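# Snap the folder clip's lever flat under its hook

## Task

Fully close the clip on the folder: swing its lever back over until it lies flat and the little hook latches and keeps it down.

## Robot and tools

Robot: two arms. left_arm (on the +y side) ends in a five-finger left hand; right_arm ends in a five-finger right hand. Base positions in the scene frame: left_arm (+0.003, +0.225, 0) m, right_arm (-0.029, -0.358, 0) m, both turned only slightly about z. A camera stand is fixed to the floor behind them.

Frames. Scene frame: origin at table-top height midway between the nominal bases, +x out over the table, +z up. Fixed cameras and the table use it. Each arm reports its hand pose, Hand target and wrist-camera pose in its own base frame, and its offsets run along its own base axes. Rotations turn about the Hand target's position. The hand point is a spot that moves with the palm, 0.05 m in front of it and 0.15 m out from the wrist flange. Its +z runs along straight fingers, its +y points out of the palm, and its +x crosses the palm away from the thumb on the right hand and toward the thumb on the left hand. Straight fingertips sit 0.06 to 0.07 m past the point, 0.06 m behind it along -y. A wrist bracket on the little-finger side can strike things.

Row layout (used by execute_actions and move): one flat list of 28 numbers covering both arms, each in [-1, 1], even when one arm is idle. Order: left_arm dx, dy, dz, rx, ry, rz, then the left hand's little, ring, middle, index, thumb_bend, thumb_turn, force_limit, speed, then the same 14 for right_arm. dx..rz are offsets, not poses: they count from that arm's Hand target as it stood when the action or move began. 1.0 equals 0.6 m or 180 degrees; rx, ry, rz form one rotation vector. Six zeros re-request the current Hand target. Fingers and thumb_bend: +1 straight, -1 curled. thumb_turn: +1 beside the palm, -1 across in front of it. force_limit maps -1..+1 to about 0..10 N at the fingertip (0..15 N for the two thumb motors). speed rises from near zero at -1 to full at +0.48 and stays full above; full travel takes 0.49 s. For a soft grip close at speed -0.94 or below. No value means 'leave alone': to keep a hand unchanged, resend the eight hand numbers of its last executed row; if it has none yet, send hand_measured plus hand_force_limit and hand_speed. A grip spans roughly 0.035 to 0.065 m with the thumb turned in, or a handle down to about 0.025 m.

execute_actions: actions is a list of actions; each action is a table of up to 15 rows, one per 1/30 s step, and a short table repeats its last row. Every row in an action counts from the same start pose, so repeating an offset in a later action moves further. cameras picks images by name; with an empty actions list, all cameras come back.

move: target is one 28-number row or a list of up to 15 rows, all offsets from the same starting Hand targets. speed is top path speed in m/s, 0.002 to 4.3, default 0.25 (turns up to twice that in rad/s), one value or one per target. blend, in m, rounds corners between targets; 0 stops at each. blocking=false returns after about 0.5 s while motion continues. Paths are straight and end together, lasting 0.5 to 10 s, and do not avoid obstacles or the other arm. The result adds a move: line such as done, off_target, moving, held or fault, plus limits=paced (pose clipped) or limits=held (steps withheld).

wait: seconds from 0 to 10; a running move keeps going. stop: brakes a running move. zoom_image: camera (cam_head_left, cam_head_right, cam_high, cam_left_wrist, cam_right_wrist) and region [x0, y0, x1, y1] in pixels, at most 504 by 504, only on the newest images. show_instructions: shows the reference pages. finished_scene: ends the scene for good (scene 1).

Cameras: cam_head_left, cam_head_right, cam_high at 896x504; cam_left_wrist, cam_right_wrist at 672x504 (fisheye). Calibrations may be a few mm or degrees off.

Results: end_effector_position (m) and end_effector_quat_wxyz per arm in its base frame; Hand target (last commanded pose after clipping, the base for the next offsets); Joint positions, velocities and torques; hand_measured, hand_stopped_by (moving, target, force, stalled, fault), hand_load_n (positive when the finger is pushed open; a dropped grip shows as near 0), hand_force_limit, hand_speed; motor temperatures; and possibly MOTOR HOT or OVER-TEMPERATURE FAULT. Actions calls also list positions at some steps.

Behaviour: the arm tracks loosely; friction and weight commonly leave the hand 1 to 3 cm (up to 5 cm) short, usually low, so send the remaining distance as a new offset. Each step limits commanded rotation to 40 degrees from the measured one. A blocked arm keeps pressing until commanded back past its hand point. Each finger motor only starts when its target changes by 0.002 or more, locks on reaching target or force_limit, and does not follow an object that yields. To grip harder, raise force_limit and send a more closed target.

Avoid: dropping things or letting anything leave the table; fast impacts and hard shoves, especially on fixed or heavy objects; contact or squeezing between the two hands; overloading fingers; routing a hand near its own arm's base; long holds at full stretch or pushing at unreachable poses, which overheat motors (at 100 °C the arm goes limp for 30 to 60 s). The clip must stay latched after release.

Each tool is called after "Request:" as name(argument=value, ...), one argument or row to a line, values as JSON.

Reference images:

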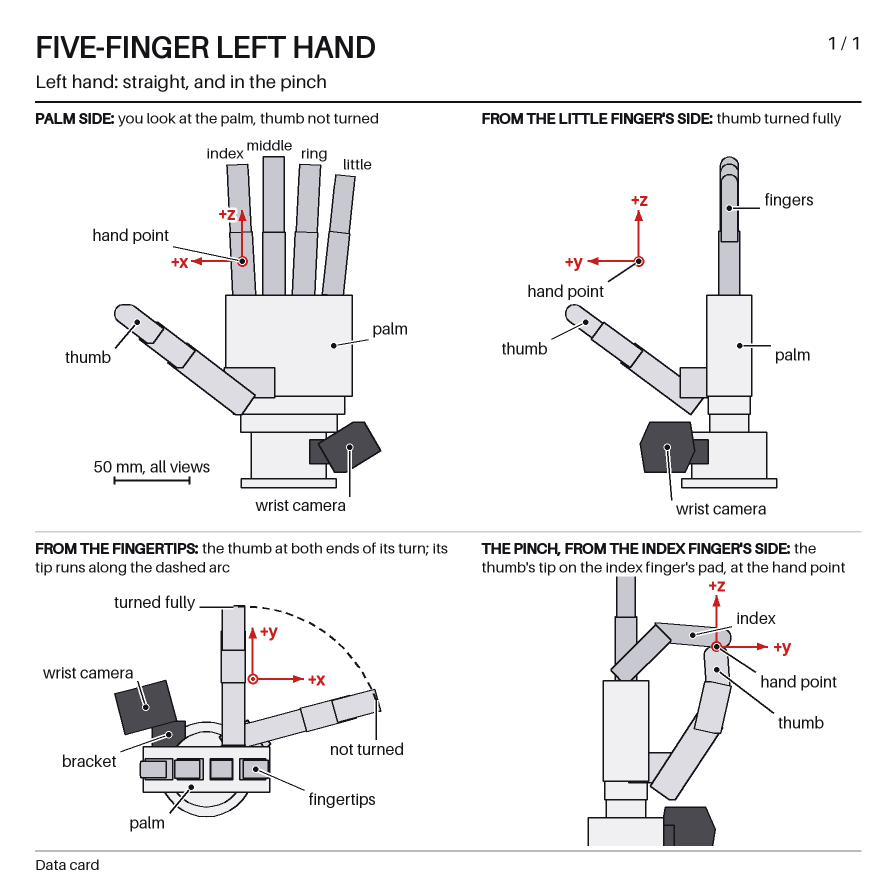

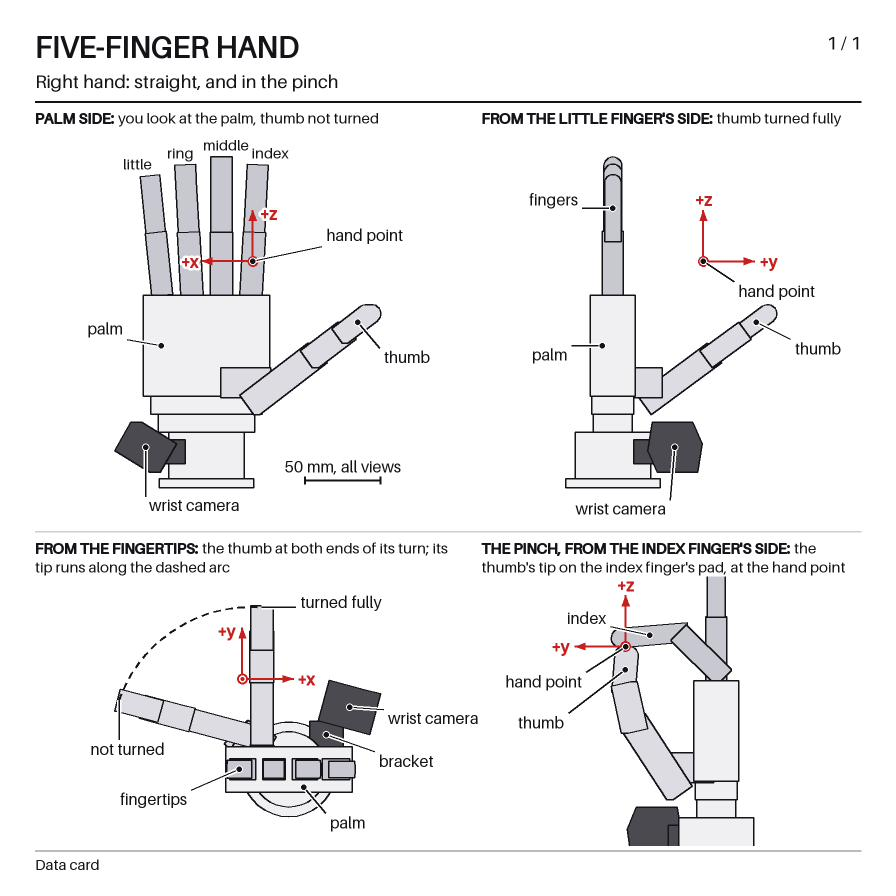

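## Session

Request:
execute_actions(
  actions=[],
)

Scene clock: 0.00 s.
left_arm: end_effector_position=(+0.6601, -0.4963, +0.2526) hand_measured=(+1.000, +1.000, +1.000, +1.000, +1.000, +1.000) hand_load_n=(+0.0, +0.0, +0.0, +0.0, +0.0, +0.0) hand_stopped_by=(target, target, target, target, target, target) hand_force_limit=0.00 hand_speed=-0.80 end_effector_quat_wxyz=(+0.417, -0.397, +0.669, -0.470) | right_arm: end_effector_position=(+0.6408, -0.0643, +0.1528) hand_measured=(+1.000, +1.000, +1.000, +1.000, +1.000, +1.000) hand_load_n=(+0.0, +0.0, +0.0, +0.0, +0.5, +0.0) hand_stopped_by=(target, target, target, target, target, target) hand_force_limit=0.00 hand_speed=-0.80 end_effector_quat_wxyz=(+0.315, -0.102, +0.940, +0.086)
Joint positions: left_arm=[-0.705 1.908 1.667 0.013 -0.386 0.103] | right_arm=[-0.316 1.75 1.355 -0.631 -0.404 1.154]
Joint velocities: within noise
Joint torques (N m): no reading
Motor temperatures (°C): left_arm=[31 26 27 26 27 26] | right_arm=[24 30 27 27 27 25]
Heat: left arm: hottest waist 31 °C; right arm: hottest shoulder 30 °C.
Hand target: left_arm +0.6648, -0.5002, +0.2842; +0.423, -0.394, +0.653, -0.489 | right_arm +0.6479, -0.0667, +0.1616; +0.324, -0.104, +0.937, +0.082

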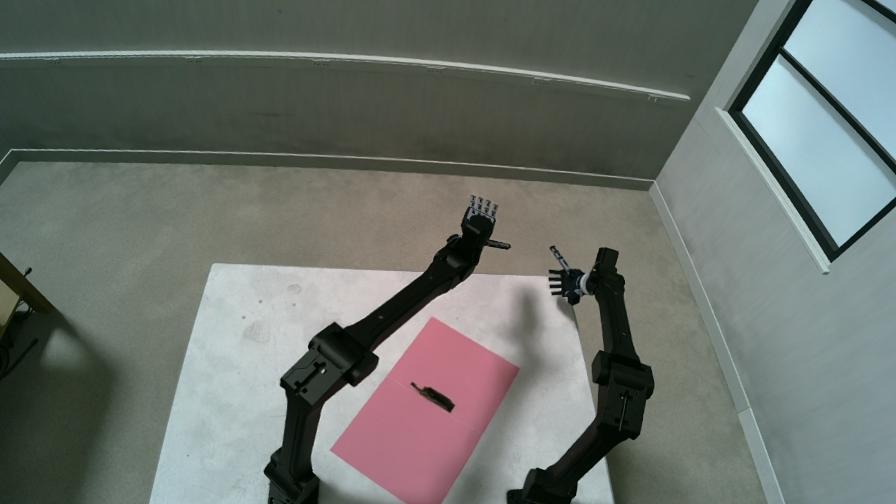

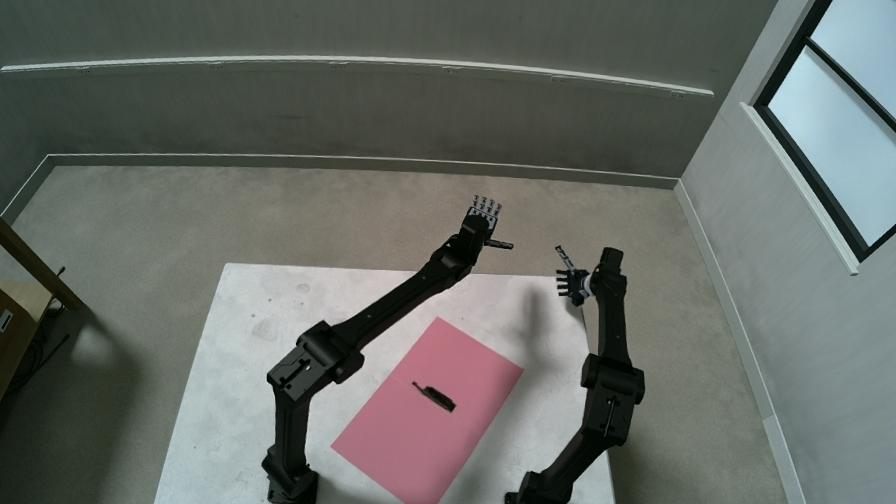

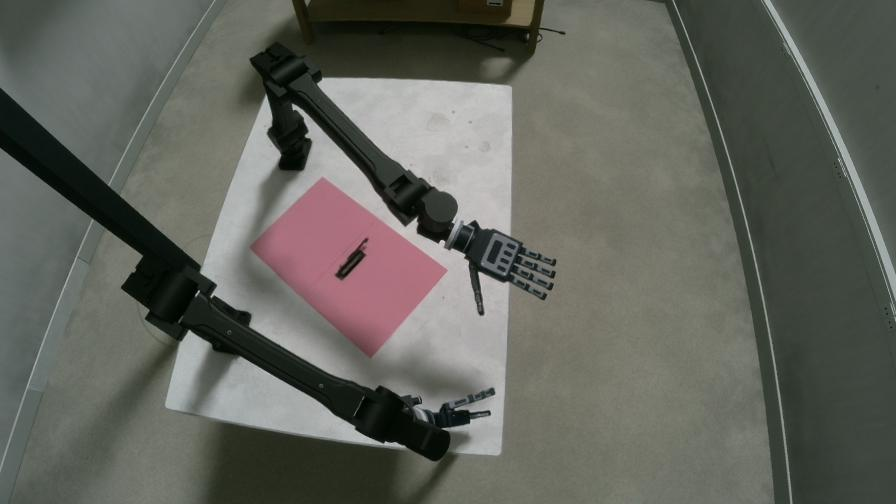

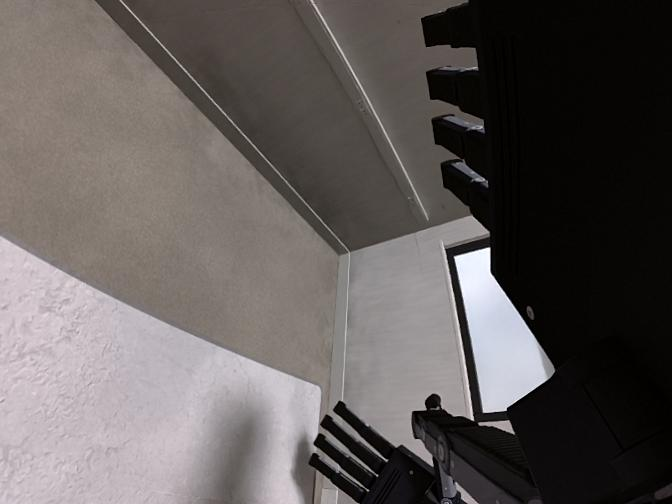

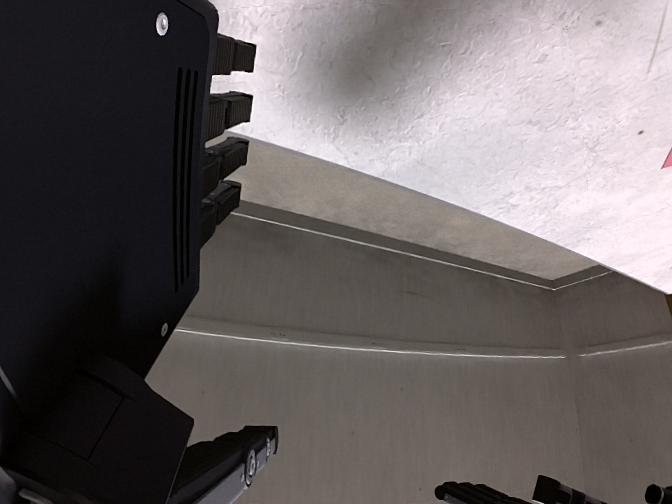

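Request:
zoom_image(
  camera="cam_high",
  region=[310, 220, 394, 300],
)

Request:
zoom_image(
  camera="cam_head_left",
  region=[390, 360, 480, 430],
)

Request:
zoom_image(
  camera="cam_head_right",
  region=[390, 360, 480, 430],
)

Scaled by 6.000 from the camera's 896x504 image, which has a finer 1280x720 frame.

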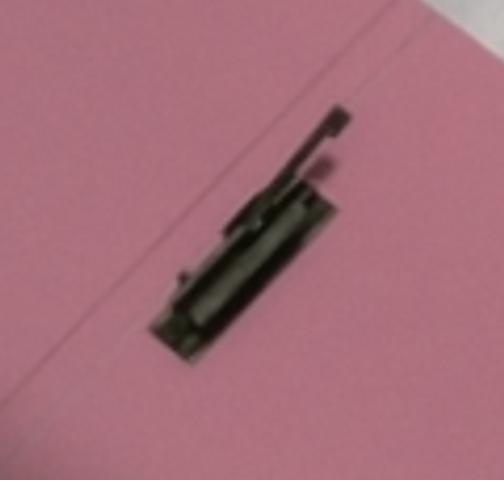

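Scaled by 5.600 from the camera's 896x504 image, which has a finer 1280x720 frame.

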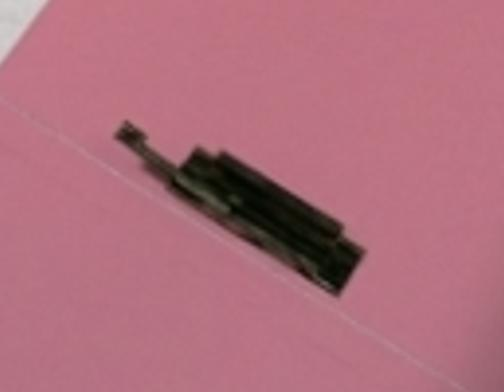

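Scaled by 5.600 from the camera's 896x504 image, which has a finer 1280x720 frame.

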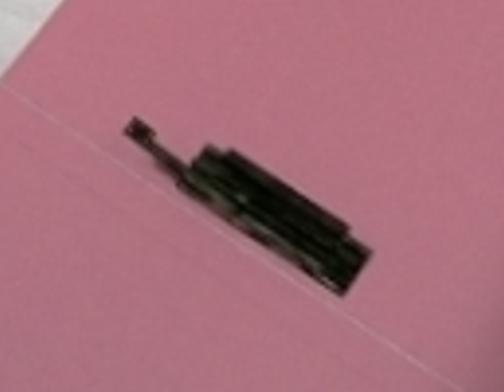

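Request:
move(
  target=[
    [-0.6197, 0.3987, -0.19, 0.0937, 0.2688, -0.0768, 1, 1, 1, 1, 1, 1, 0, -0.8, 0, 0, 0, 0, 0, 0, 1, 1, 1, 1, 1, 1, 0, -0.8],
  ],
  cameras=["all"],
)

Scene clock: 47.87 s.
left_arm: end_effector_position=(+0.2916, -0.2659, +0.1614) hand_measured=(+1.000, +1.000, +1.000, +1.000, +1.000, +1.000) hand_load_n=(+0.0, +0.0, +0.0, +0.0, +0.0, +0.0) hand_stopped_by=(target, target, target, target, target, target) hand_force_limit=0.00 hand_speed=-0.80 end_effector_quat_wxyz=(+0.108, -0.417, +0.873, -0.229) | right_arm: end_effector_position=(+0.6408, -0.0643, +0.1528) hand_measured=(+1.000, +1.000, +1.000, +1.000, +1.000, +1.000) hand_load_n=(+0.0, +0.0, +0.0, +0.5, +0.0, +0.0) hand_stopped_by=(target, target, target, target, target, target) hand_force_limit=0.00 hand_speed=-0.80 end_effector_quat_wxyz=(+0.315, -0.102, +0.940, +0.086)
Joint positions: left_arm=[-0.656 1.186 0.969 -0.843 0.014 0.02] | right_arm=[-0.316 1.75 1.355 -0.631 -0.404 1.154]
Joint torques (N m): left_arm=[0.26 -9.99 8.47 0.8 0.19 0.08] | right_arm=[-0.09 -16.44 8.16 1.24 -0.32 0.05]
Motor temperatures (°C): left_arm=[31 28 38 27 26 25] | right_arm=[24 32 34 27 27 25]
Heat: left arm: hottest elbow 38 °C; right arm: hottest elbow 34 °C.
Hand target: left_arm +0.2931, -0.2611, +0.1702; +0.112, -0.416, +0.872, -0.234 | right_arm +0.6479, -0.0667, +0.1616; +0.324, -0.104, +0.937, +0.082
Off the commanded pose: left_arm 0.010 m, 1 deg | right_arm 0.012 m, 1 deg.
move: off_target (right_arm)
camera_calibration:
cam_left_wrist: T_world_to_cam=[[0.476218, -0.744883, 0.467296, -0.410222], [-0.874301, -0.344361, 0.342073, 0.106735], [-0.0938862, -0.571458, -0.815243, 0.121212], [0, 0, 0, 1]] pos_world=[0.300054, -0.199545, 0.254001]

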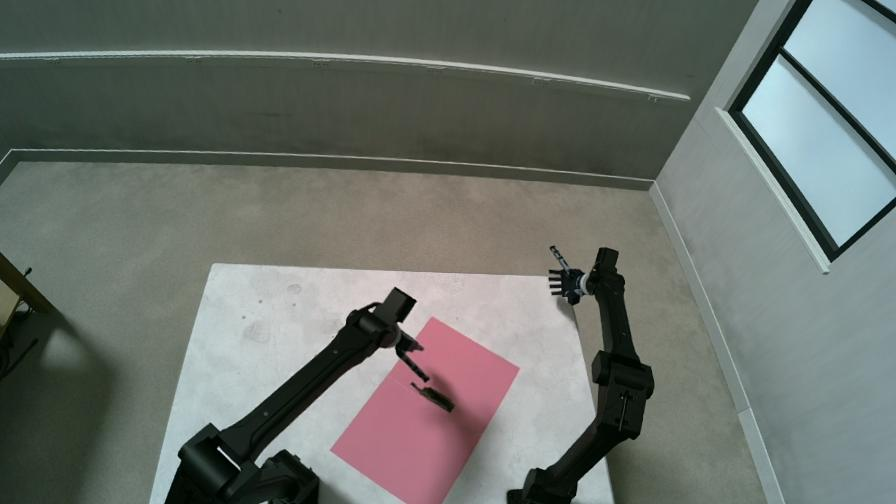

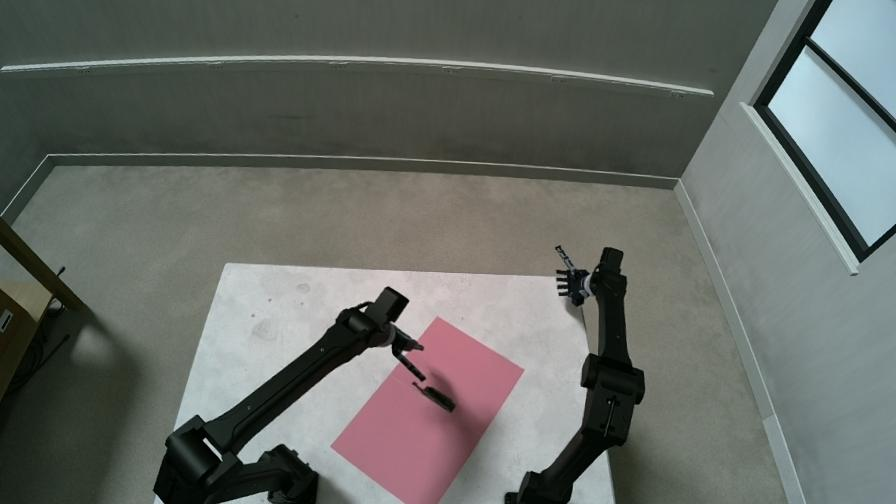

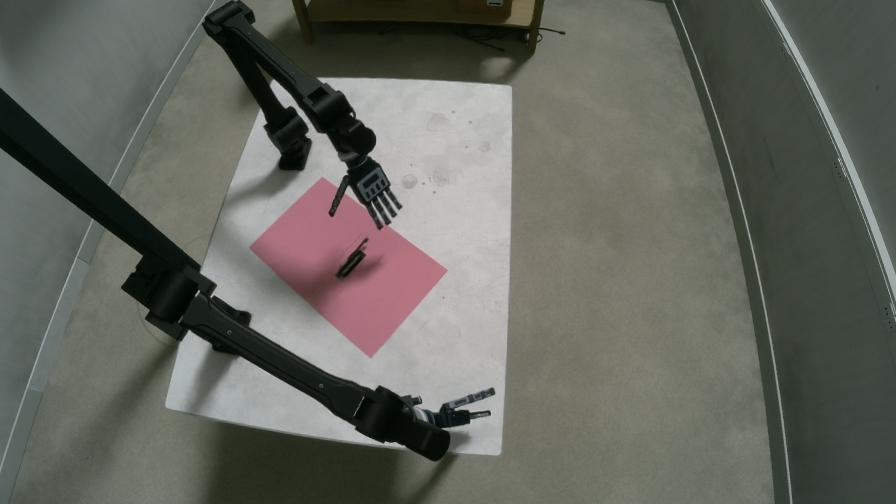

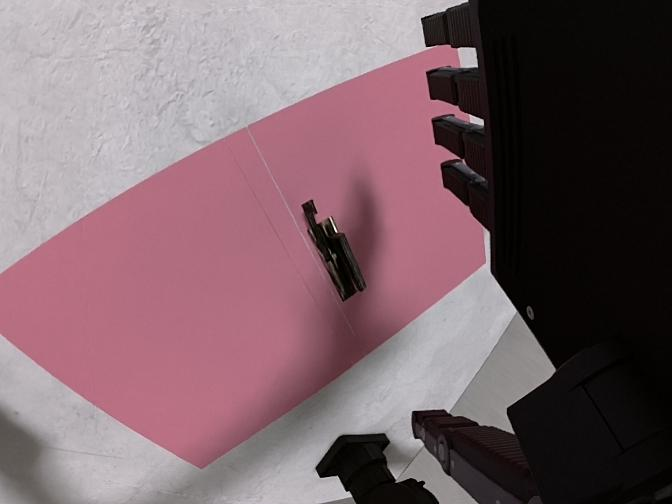

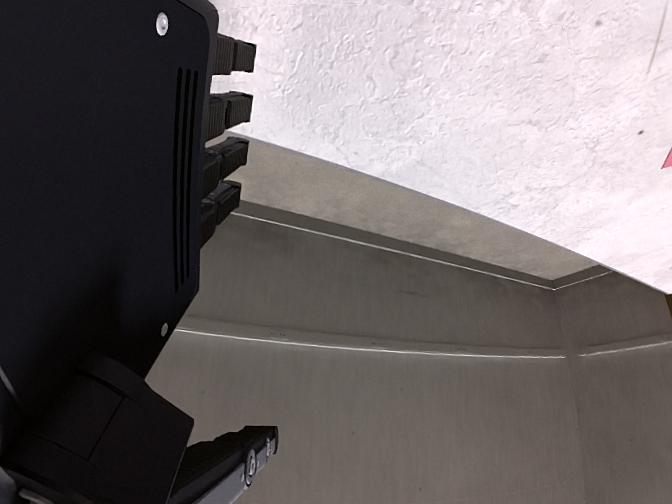

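Request:
zoom_image(
  camera="cam_left_wrist",
  region=[270, 180, 400, 320],
)

Request:
zoom_image(
  camera="cam_high",
  region=[325, 230, 381, 286],
)

Request:
zoom_image(
  camera="cam_head_left",
  region=[405, 370, 465, 420],
)

Scaled by 3.600 from the camera's 672x504 image, which has a finer 960x720 frame.

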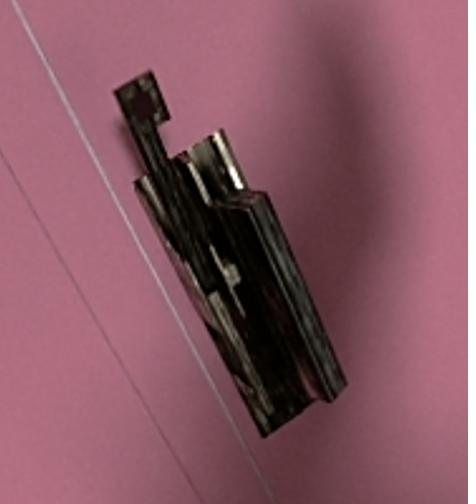

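Scaled by 9.000 from the camera's 896x504 image, which has a finer 1280x720 frame.

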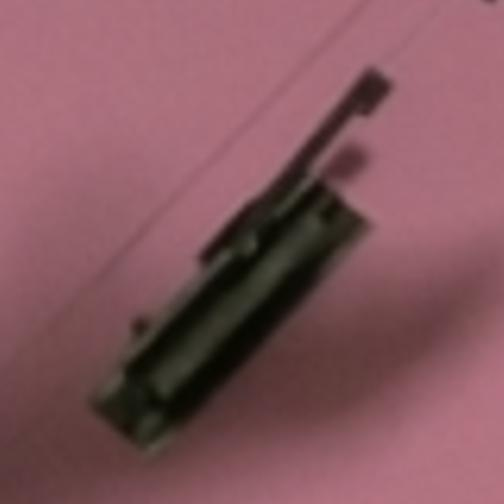

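Scaled by 8.400 from the camera's 896x504 image, which has a finer 1280x720 frame.

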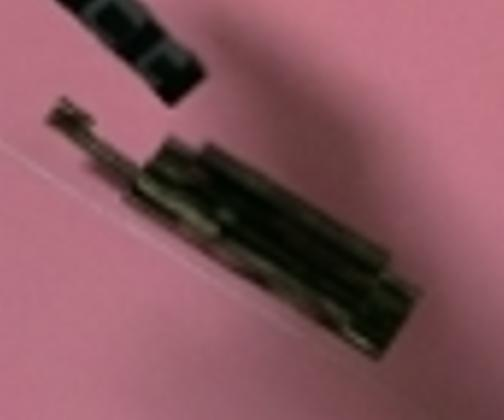

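Request:
move(
  target=[
    [-0.1508, 0.0213, -0.134, -0.0676, -0.0877, 0.0162, -1, -1, -1, 1, 1, 1, 0, -0.2, 0, 0, 0, 0, 0, 0, 1, 1, 1, 1, 1, 1, 0, -0.8],
  ],
  cameras=["all"],
)

Scene clock: 92.80 s.
left_arm: end_effector_position=(+0.2005, -0.2399, +0.0807) hand_measured=(-1.000, -1.000, -1.000, +1.000, +1.000, +1.000) hand_load_n=(+0.0, +0.0, +0.0, +0.0, +0.0, -0.5) hand_stopped_by=(target, target, target, target, target, target) hand_force_limit=0.00 hand_speed=-0.20 end_effector_quat_wxyz=(+0.192, -0.410, +0.817, -0.358) | right_arm: end_effector_position=(+0.6408, -0.0643, +0.1528) hand_measured=(+1.000, +1.000, +1.000, +1.000, +1.000, +1.000) hand_load_n=(+0.0, +0.0, +0.0, +0.0, +0.0, +0.0) hand_stopped_by=(target, target, target, target, target, target) hand_force_limit=0.00 hand_speed=-0.80 end_effector_quat_wxyz=(+0.315, -0.102, +0.940, +0.086)
Joint positions: left_arm=[-0.865 0.758 0.401 -0.394 -0.186 -0.145] | right_arm=[-0.316 1.75 1.355 -0.631 -0.404 1.154]
Joint torques (N m): left_arm=[-1.85 -3.19 8.32 2.29 -0.2 -0.11] | right_arm=[-0.73 -16.15 8.06 1.46 -0.32 -0.01]
Heat: left arm: hottest elbow 42 °C; right arm: hottest elbow 36 °C.
Hand target: left_arm +0.2025, -0.2484, +0.0897; +0.192, -0.411, +0.808, -0.376 | right_arm +0.6479, -0.0667, +0.1616; +0.324, -0.104, +0.937, +0.082
Off the commanded pose: left_arm 0.013 m, 2 deg | right_arm 0.012 m, 1 deg.
move: off_target (left_arm, right_arm)
camera_calibration:
cam_left_wrist: T_world_to_cam=[[0.348047, -0.618673, 0.704349, -0.27292], [-0.926628, -0.341002, 0.158361, 0.0897766], [0.142211, -0.707786, -0.691964, -0.0282529], [0, 0, 0, 1]] pos_world=[0.182196, -0.158231, 0.158463]

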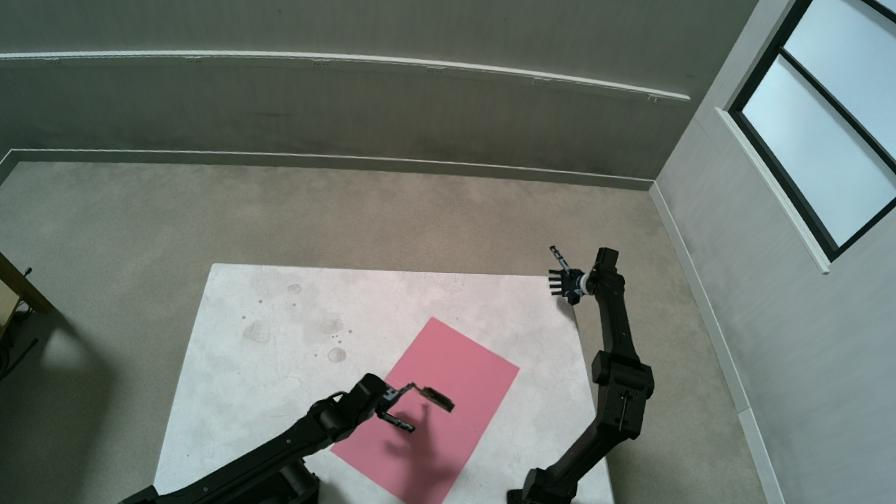

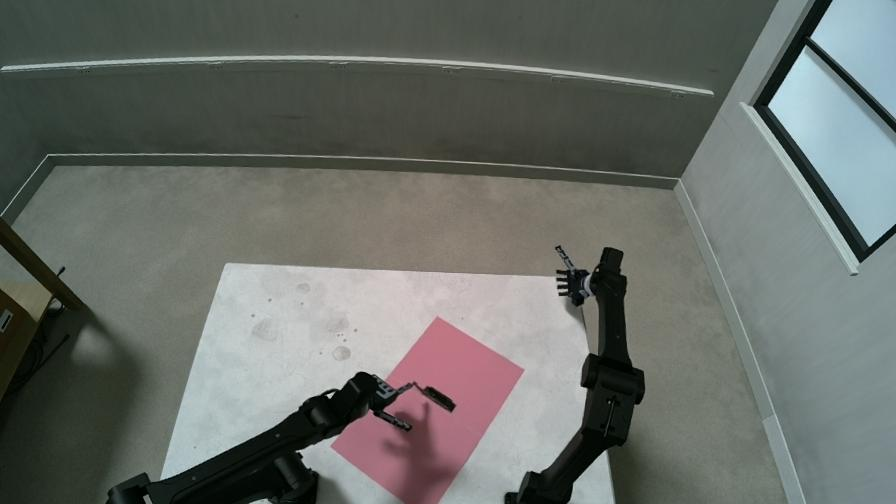

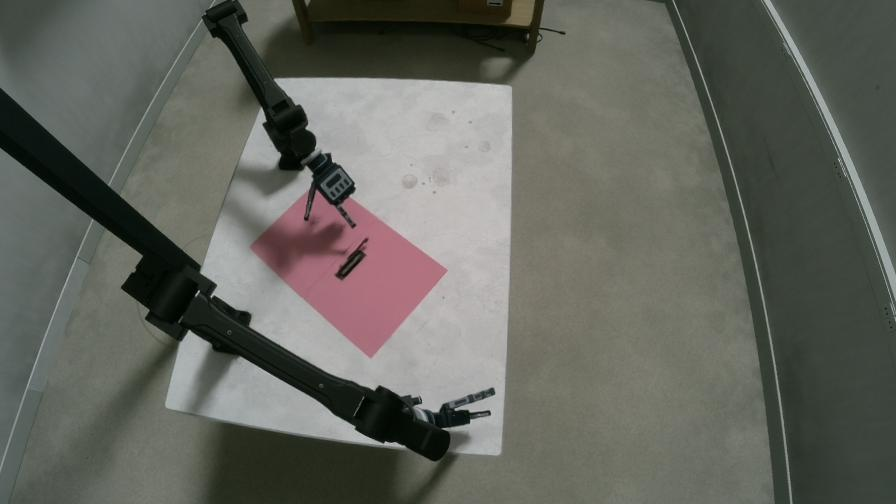

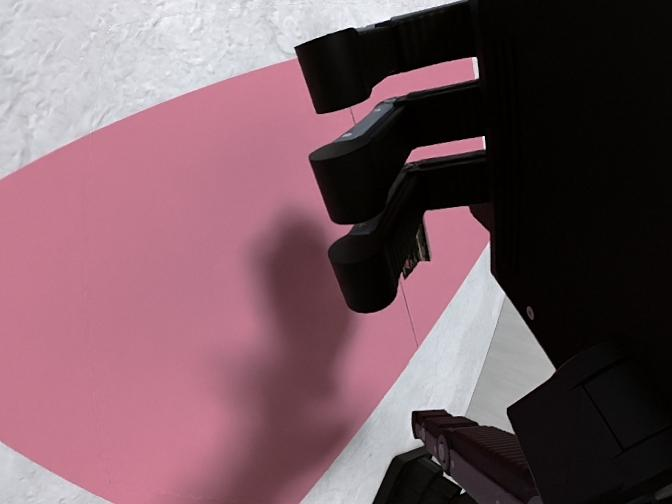

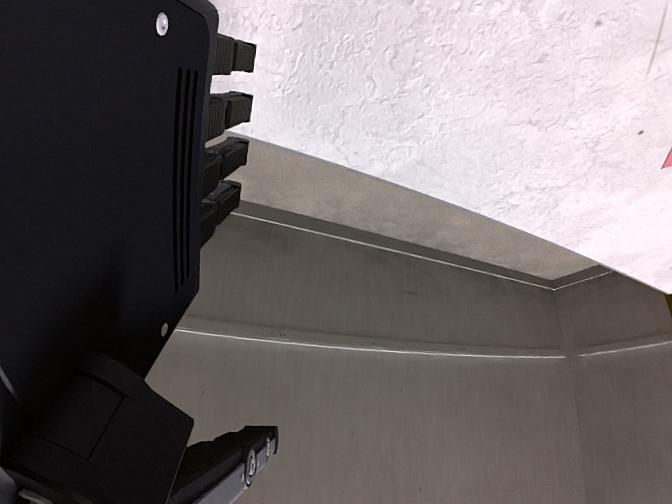

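Request:
move(
  target=[
    [0, 0, 0, 0, 0, 0, 1, 1, 1, 1, 1, 1, 0, -0.2, -0.599, 0.213, -0.03, -0.3078, -0.3567, 0.4705, 1, 1, 1, 1, 1, 1, 0, -0.8],
  ],
  speed=0.4,
  cameras=["all"],
)

Scene clock: 132.27 s.
left_arm: end_effector_position=(+0.2006, -0.2401, +0.0809) hand_measured=(+1.000, +1.000, +1.000, +1.000, +1.000, +1.000) hand_load_n=(+0.0, +0.0, -0.5, +0.0, +0.0, +0.0) hand_stopped_by=(target, target, target, target, target, target) hand_force_limit=0.00 hand_speed=-0.20 end_effector_quat_wxyz=(+0.192, -0.411, +0.816, -0.358) | right_arm: end_effector_position=(+0.2828, +0.0606, +0.1356) hand_measured=(+1.000, +1.000, +1.000, +1.000, +1.000, +1.000) hand_load_n=(+0.0, +0.0, -0.5, +0.0, +0.0, +0.0) hand_stopped_by=(target, target, target, target, target, target) hand_force_limit=0.00 hand_speed=-0.80 end_effector_quat_wxyz=(-0.505, +0.789, -0.299, +0.180)
Joint positions: left_arm=[-0.865 0.758 0.401 -0.393 -0.186 -0.146] | right_arm=[-0.341 0.832 0.498 -0.588 -1.009 -0.82]
Joint torques (N m): left_arm=[-1.55 -3.25 8.25 2.13 -0.11 -0.2] | right_arm=[1.03 -2.49 8.4 0.98 -0.64 -0.11]
Motor temperatures (°C): left_arm=[30 27 43 27 26 25] | right_arm=[24 33 37 27 26 25]
Heat: left arm: hottest elbow 43 °C; right arm: hottest elbow 37 °C.
Hand target: left_arm +0.2025, -0.2483, +0.0898; +0.192, -0.411, +0.808, -0.376 | right_arm +0.2885, +0.0611, +0.1435; -0.505, +0.792, -0.289, +0.183
Off the commanded pose: left_arm 0.012 m, 2 deg | right_arm 0.010 m, 1 deg.
move: off_target (left_arm)
camera_calibration:
cam_left_wrist: T_world_to_cam=[[0.348309, -0.617662, 0.705106, -0.273119], [-0.926437, -0.341432, 0.158554, 0.0895588], [0.142813, -0.708462, -0.691149, -0.0286712], [0, 0, 0, 1]] pos_world=[0.182195, -0.158429, 0.158562]
cam_right_wrist: T_world_to_cam=[[-0.120187, -0.482405, -0.867664, 0.180634], [-0.984828, 0.168137, 0.0429354, 0.265981], [0.125174, 0.85966, -0.495294, 0.0917277], [0, 0, 0, 1]] pos_world=[0.272174, -0.0364369, 0.190742]

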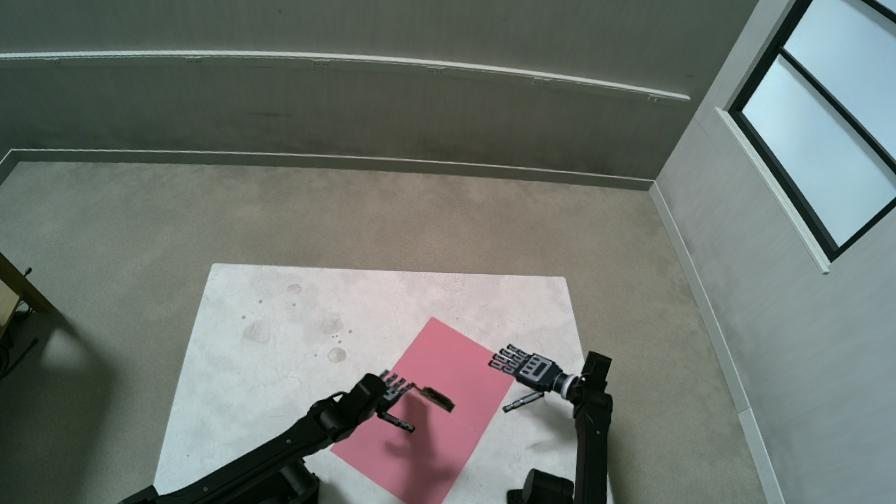

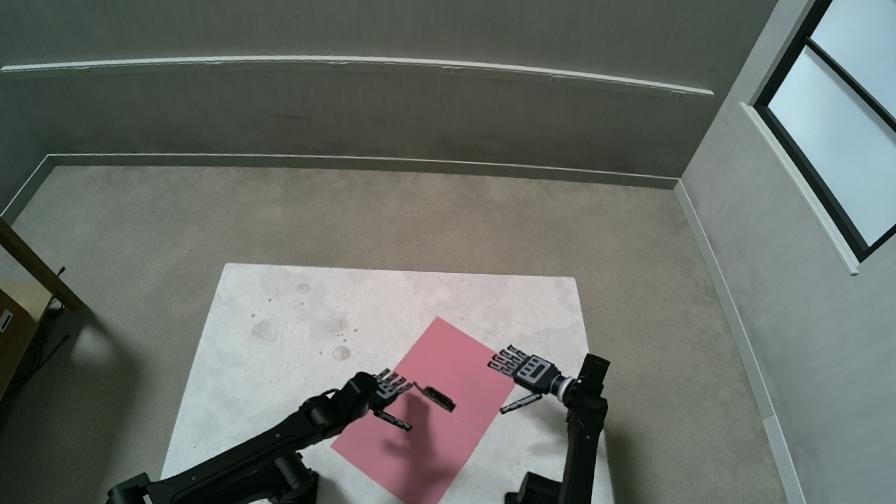

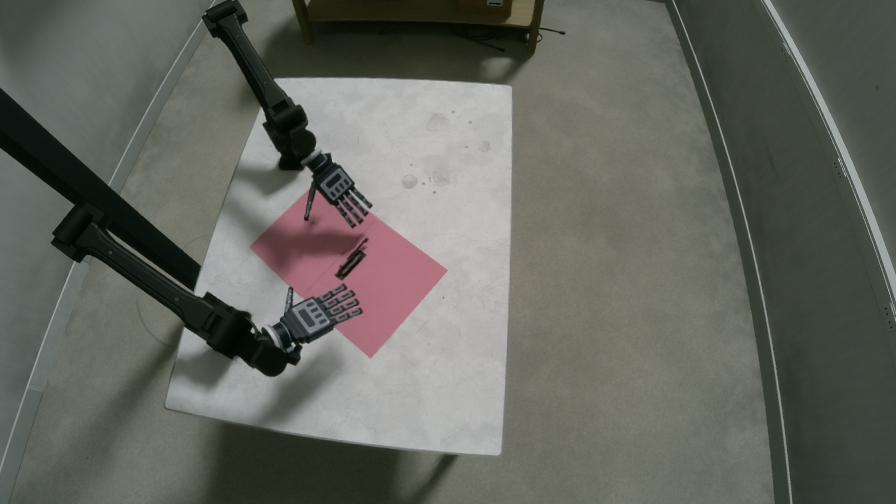

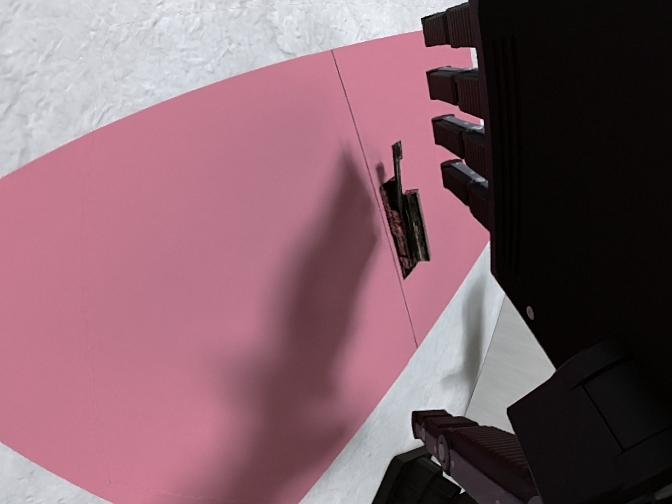

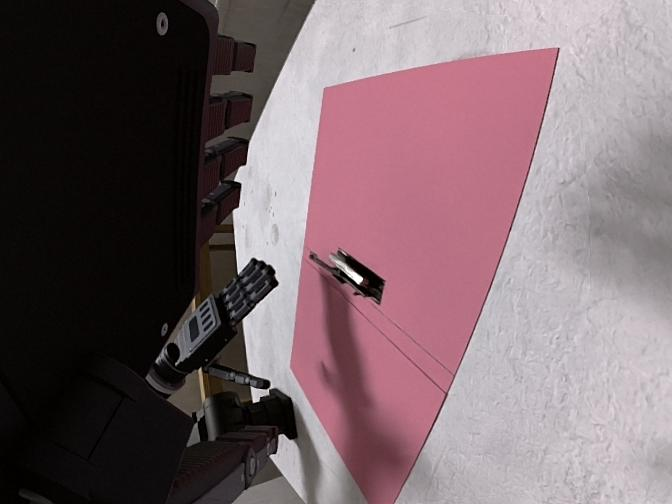

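Request:
zoom_image(
  camera="cam_right_wrist",
  region=[290, 230, 400, 320],
)

Request:
zoom_image(
  camera="cam_left_wrist",
  region=[340, 120, 490, 290],
)

Scaled by 4.582 from the camera's 672x504 image, which has a finer 960x720 frame.

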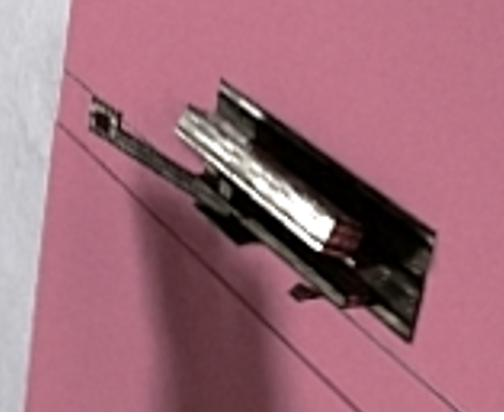

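Scaled by 2.965 from the camera's 672x504 image, which has a finer 960x720 frame.

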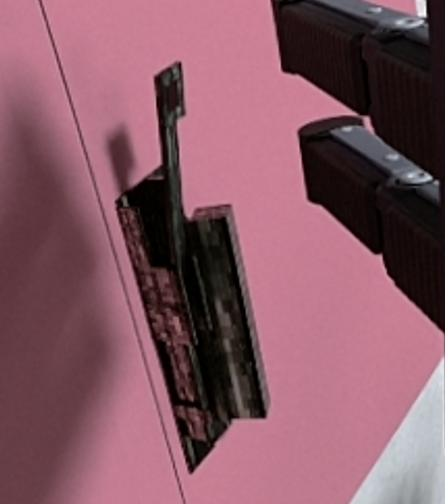

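Request:
move(
  target=[
    [0.0135, -0.0082, -0.0837, 0, 0, 0, -1, -1, -1, 1, 1, 1, 0, 0.0, 0, 0, 0, 0, 0, 0, 1, 1, 1, 1, 1, 1, 0, -0.8],
  ],
  speed=0.15,
  cameras=["all"],
)

Scene clock: 196.53 s.
left_arm: end_effector_position=(+0.2055, -0.2477, +0.0359) hand_measured=(-1.000, -1.000, -1.000, +1.000, +1.000, +1.000) hand_load_n=(+0.0, +0.5, +0.0, +0.0, +0.0, +0.0) hand_stopped_by=(target, target, target, target, target, target) hand_force_limit=0.00 hand_speed=0.00 end_effector_quat_wxyz=(+0.191, -0.409, +0.813, -0.368) | right_arm: end_effector_position=(+0.2828, +0.0606, +0.1356) hand_measured=(+1.000, +1.000, +1.000, +1.000, +1.000, +1.000) hand_load_n=(+0.0, +0.0, +0.0, +0.0, +0.0, +0.0) hand_stopped_by=(target, target, target, target, target, target) hand_force_limit=0.00 hand_speed=-0.80 end_effector_quat_wxyz=(-0.505, +0.789, -0.299, +0.180)
Joint positions: left_arm=[-0.865 0.89 0.311 -0.152 -0.18 -0.146] | right_arm=[-0.341 0.832 0.498 -0.588 -1.009 -0.821]
Joint torques (N m): left_arm=[-0.15 -2.32 7.83 2.3 -0.01 -0.14] | right_arm=[0.15 -1.79 8.43 0.95 -0.64 -0.12]
Heat: left arm: hottest elbow 44 °C; right arm: hottest elbow 38 °C.
Hand target: left_arm +0.2106, -0.2532, +0.0395; +0.192, -0.411, +0.808, -0.376 | right_arm +0.2885, +0.0611, +0.1435; -0.505, +0.792, -0.289, +0.183
Off the commanded pose: left_arm 0.008 m, 1 deg | right_arm 0.010 m, 1 deg.
move: done
camera_calibration:
cam_left_wrist: T_world_to_cam=[[0.338819, -0.606795, 0.719028, -0.243645], [-0.929396, -0.334755, 0.155445, 0.101098], [0.146375, -0.720929, -0.677374, -0.0701849], [0, 0, 0, 1]] pos_world=[0.186785, -0.164598, 0.111931]
cam_right_wrist: T_world_to_cam=[[-0.119563, -0.482823, -0.867517, 0.18042], [-0.984904, 0.167849, 0.042324, 0.266107], [0.125177, 0.859481, -0.495603, 0.091779], [0, 0, 0, 1]] pos_world=[0.272173, -0.0364372, 0.190741]

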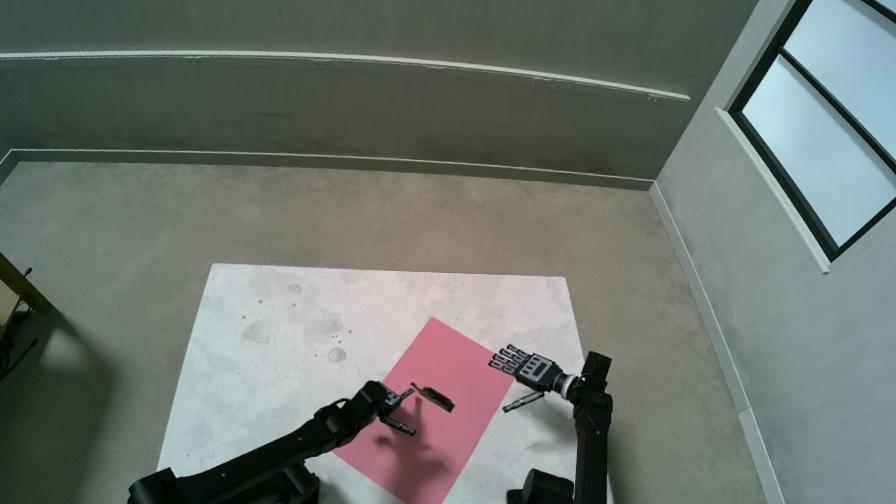

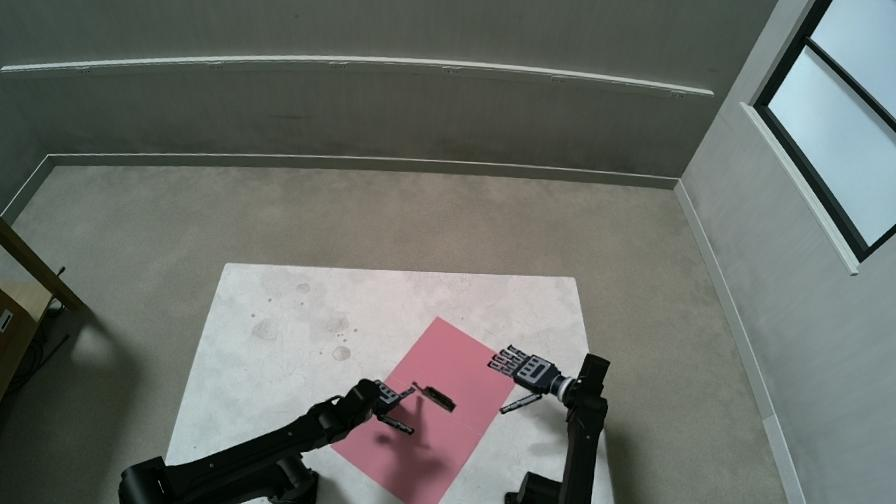

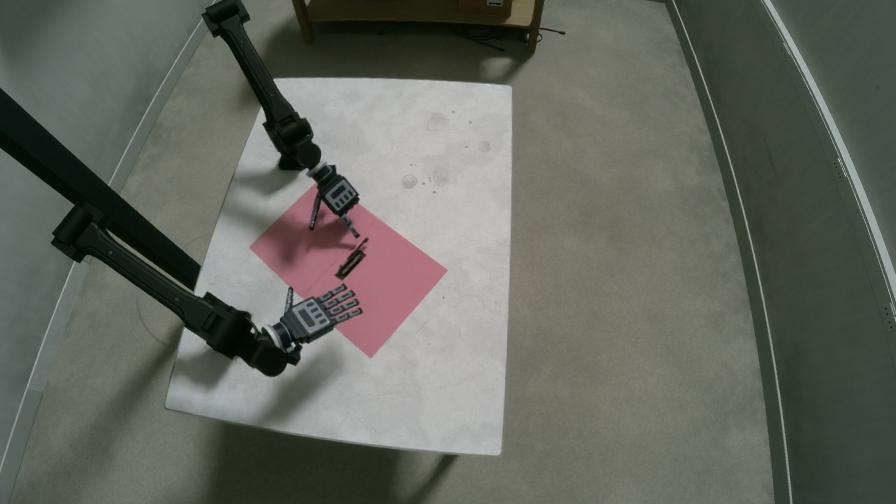

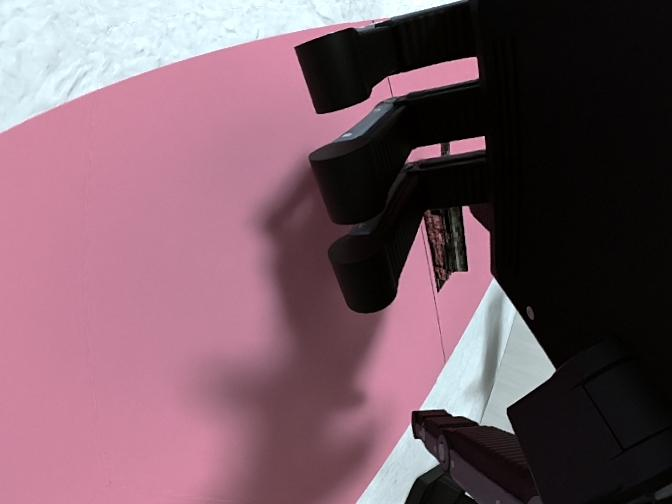

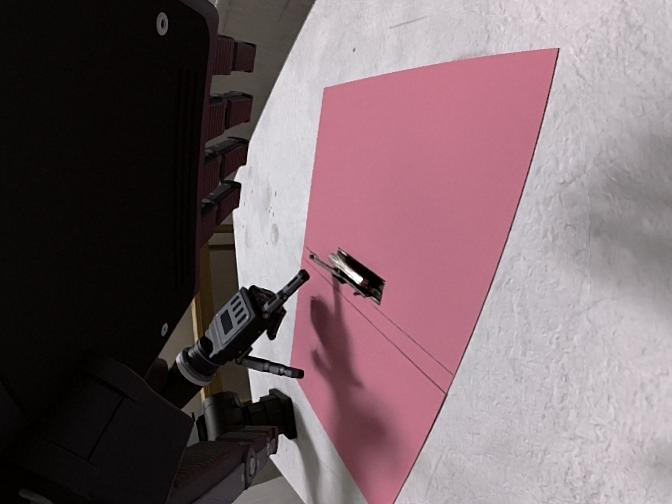

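Request:
zoom_image(
  camera="cam_right_wrist",
  region=[230, 230, 400, 390],
)

Request:
zoom_image(
  camera="cam_high",
  region=[315, 215, 385, 285],
)

Request:
zoom_image(
  camera="cam_head_left",
  region=[370, 365, 460, 435],
)

Scaled by 2.965 from the camera's 672x504 image, which has a finer 960x720 frame.

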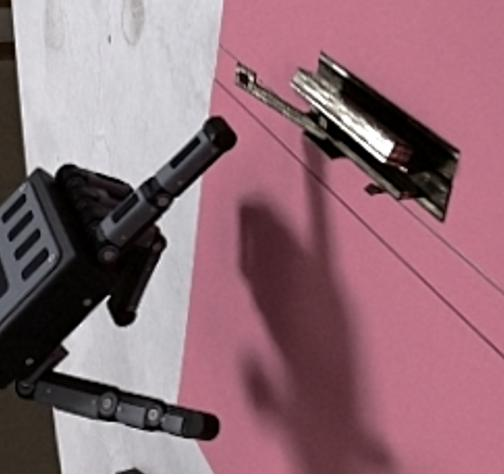

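Scaled by 7.200 from the camera's 896x504 image, which has a finer 1280x720 frame.

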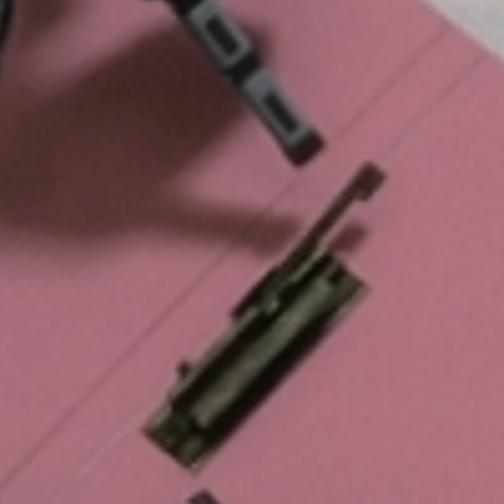

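Scaled by 5.600 from the camera's 896x504 image, which has a finer 1280x720 frame.

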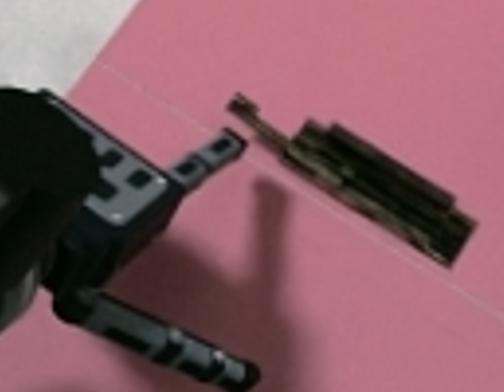

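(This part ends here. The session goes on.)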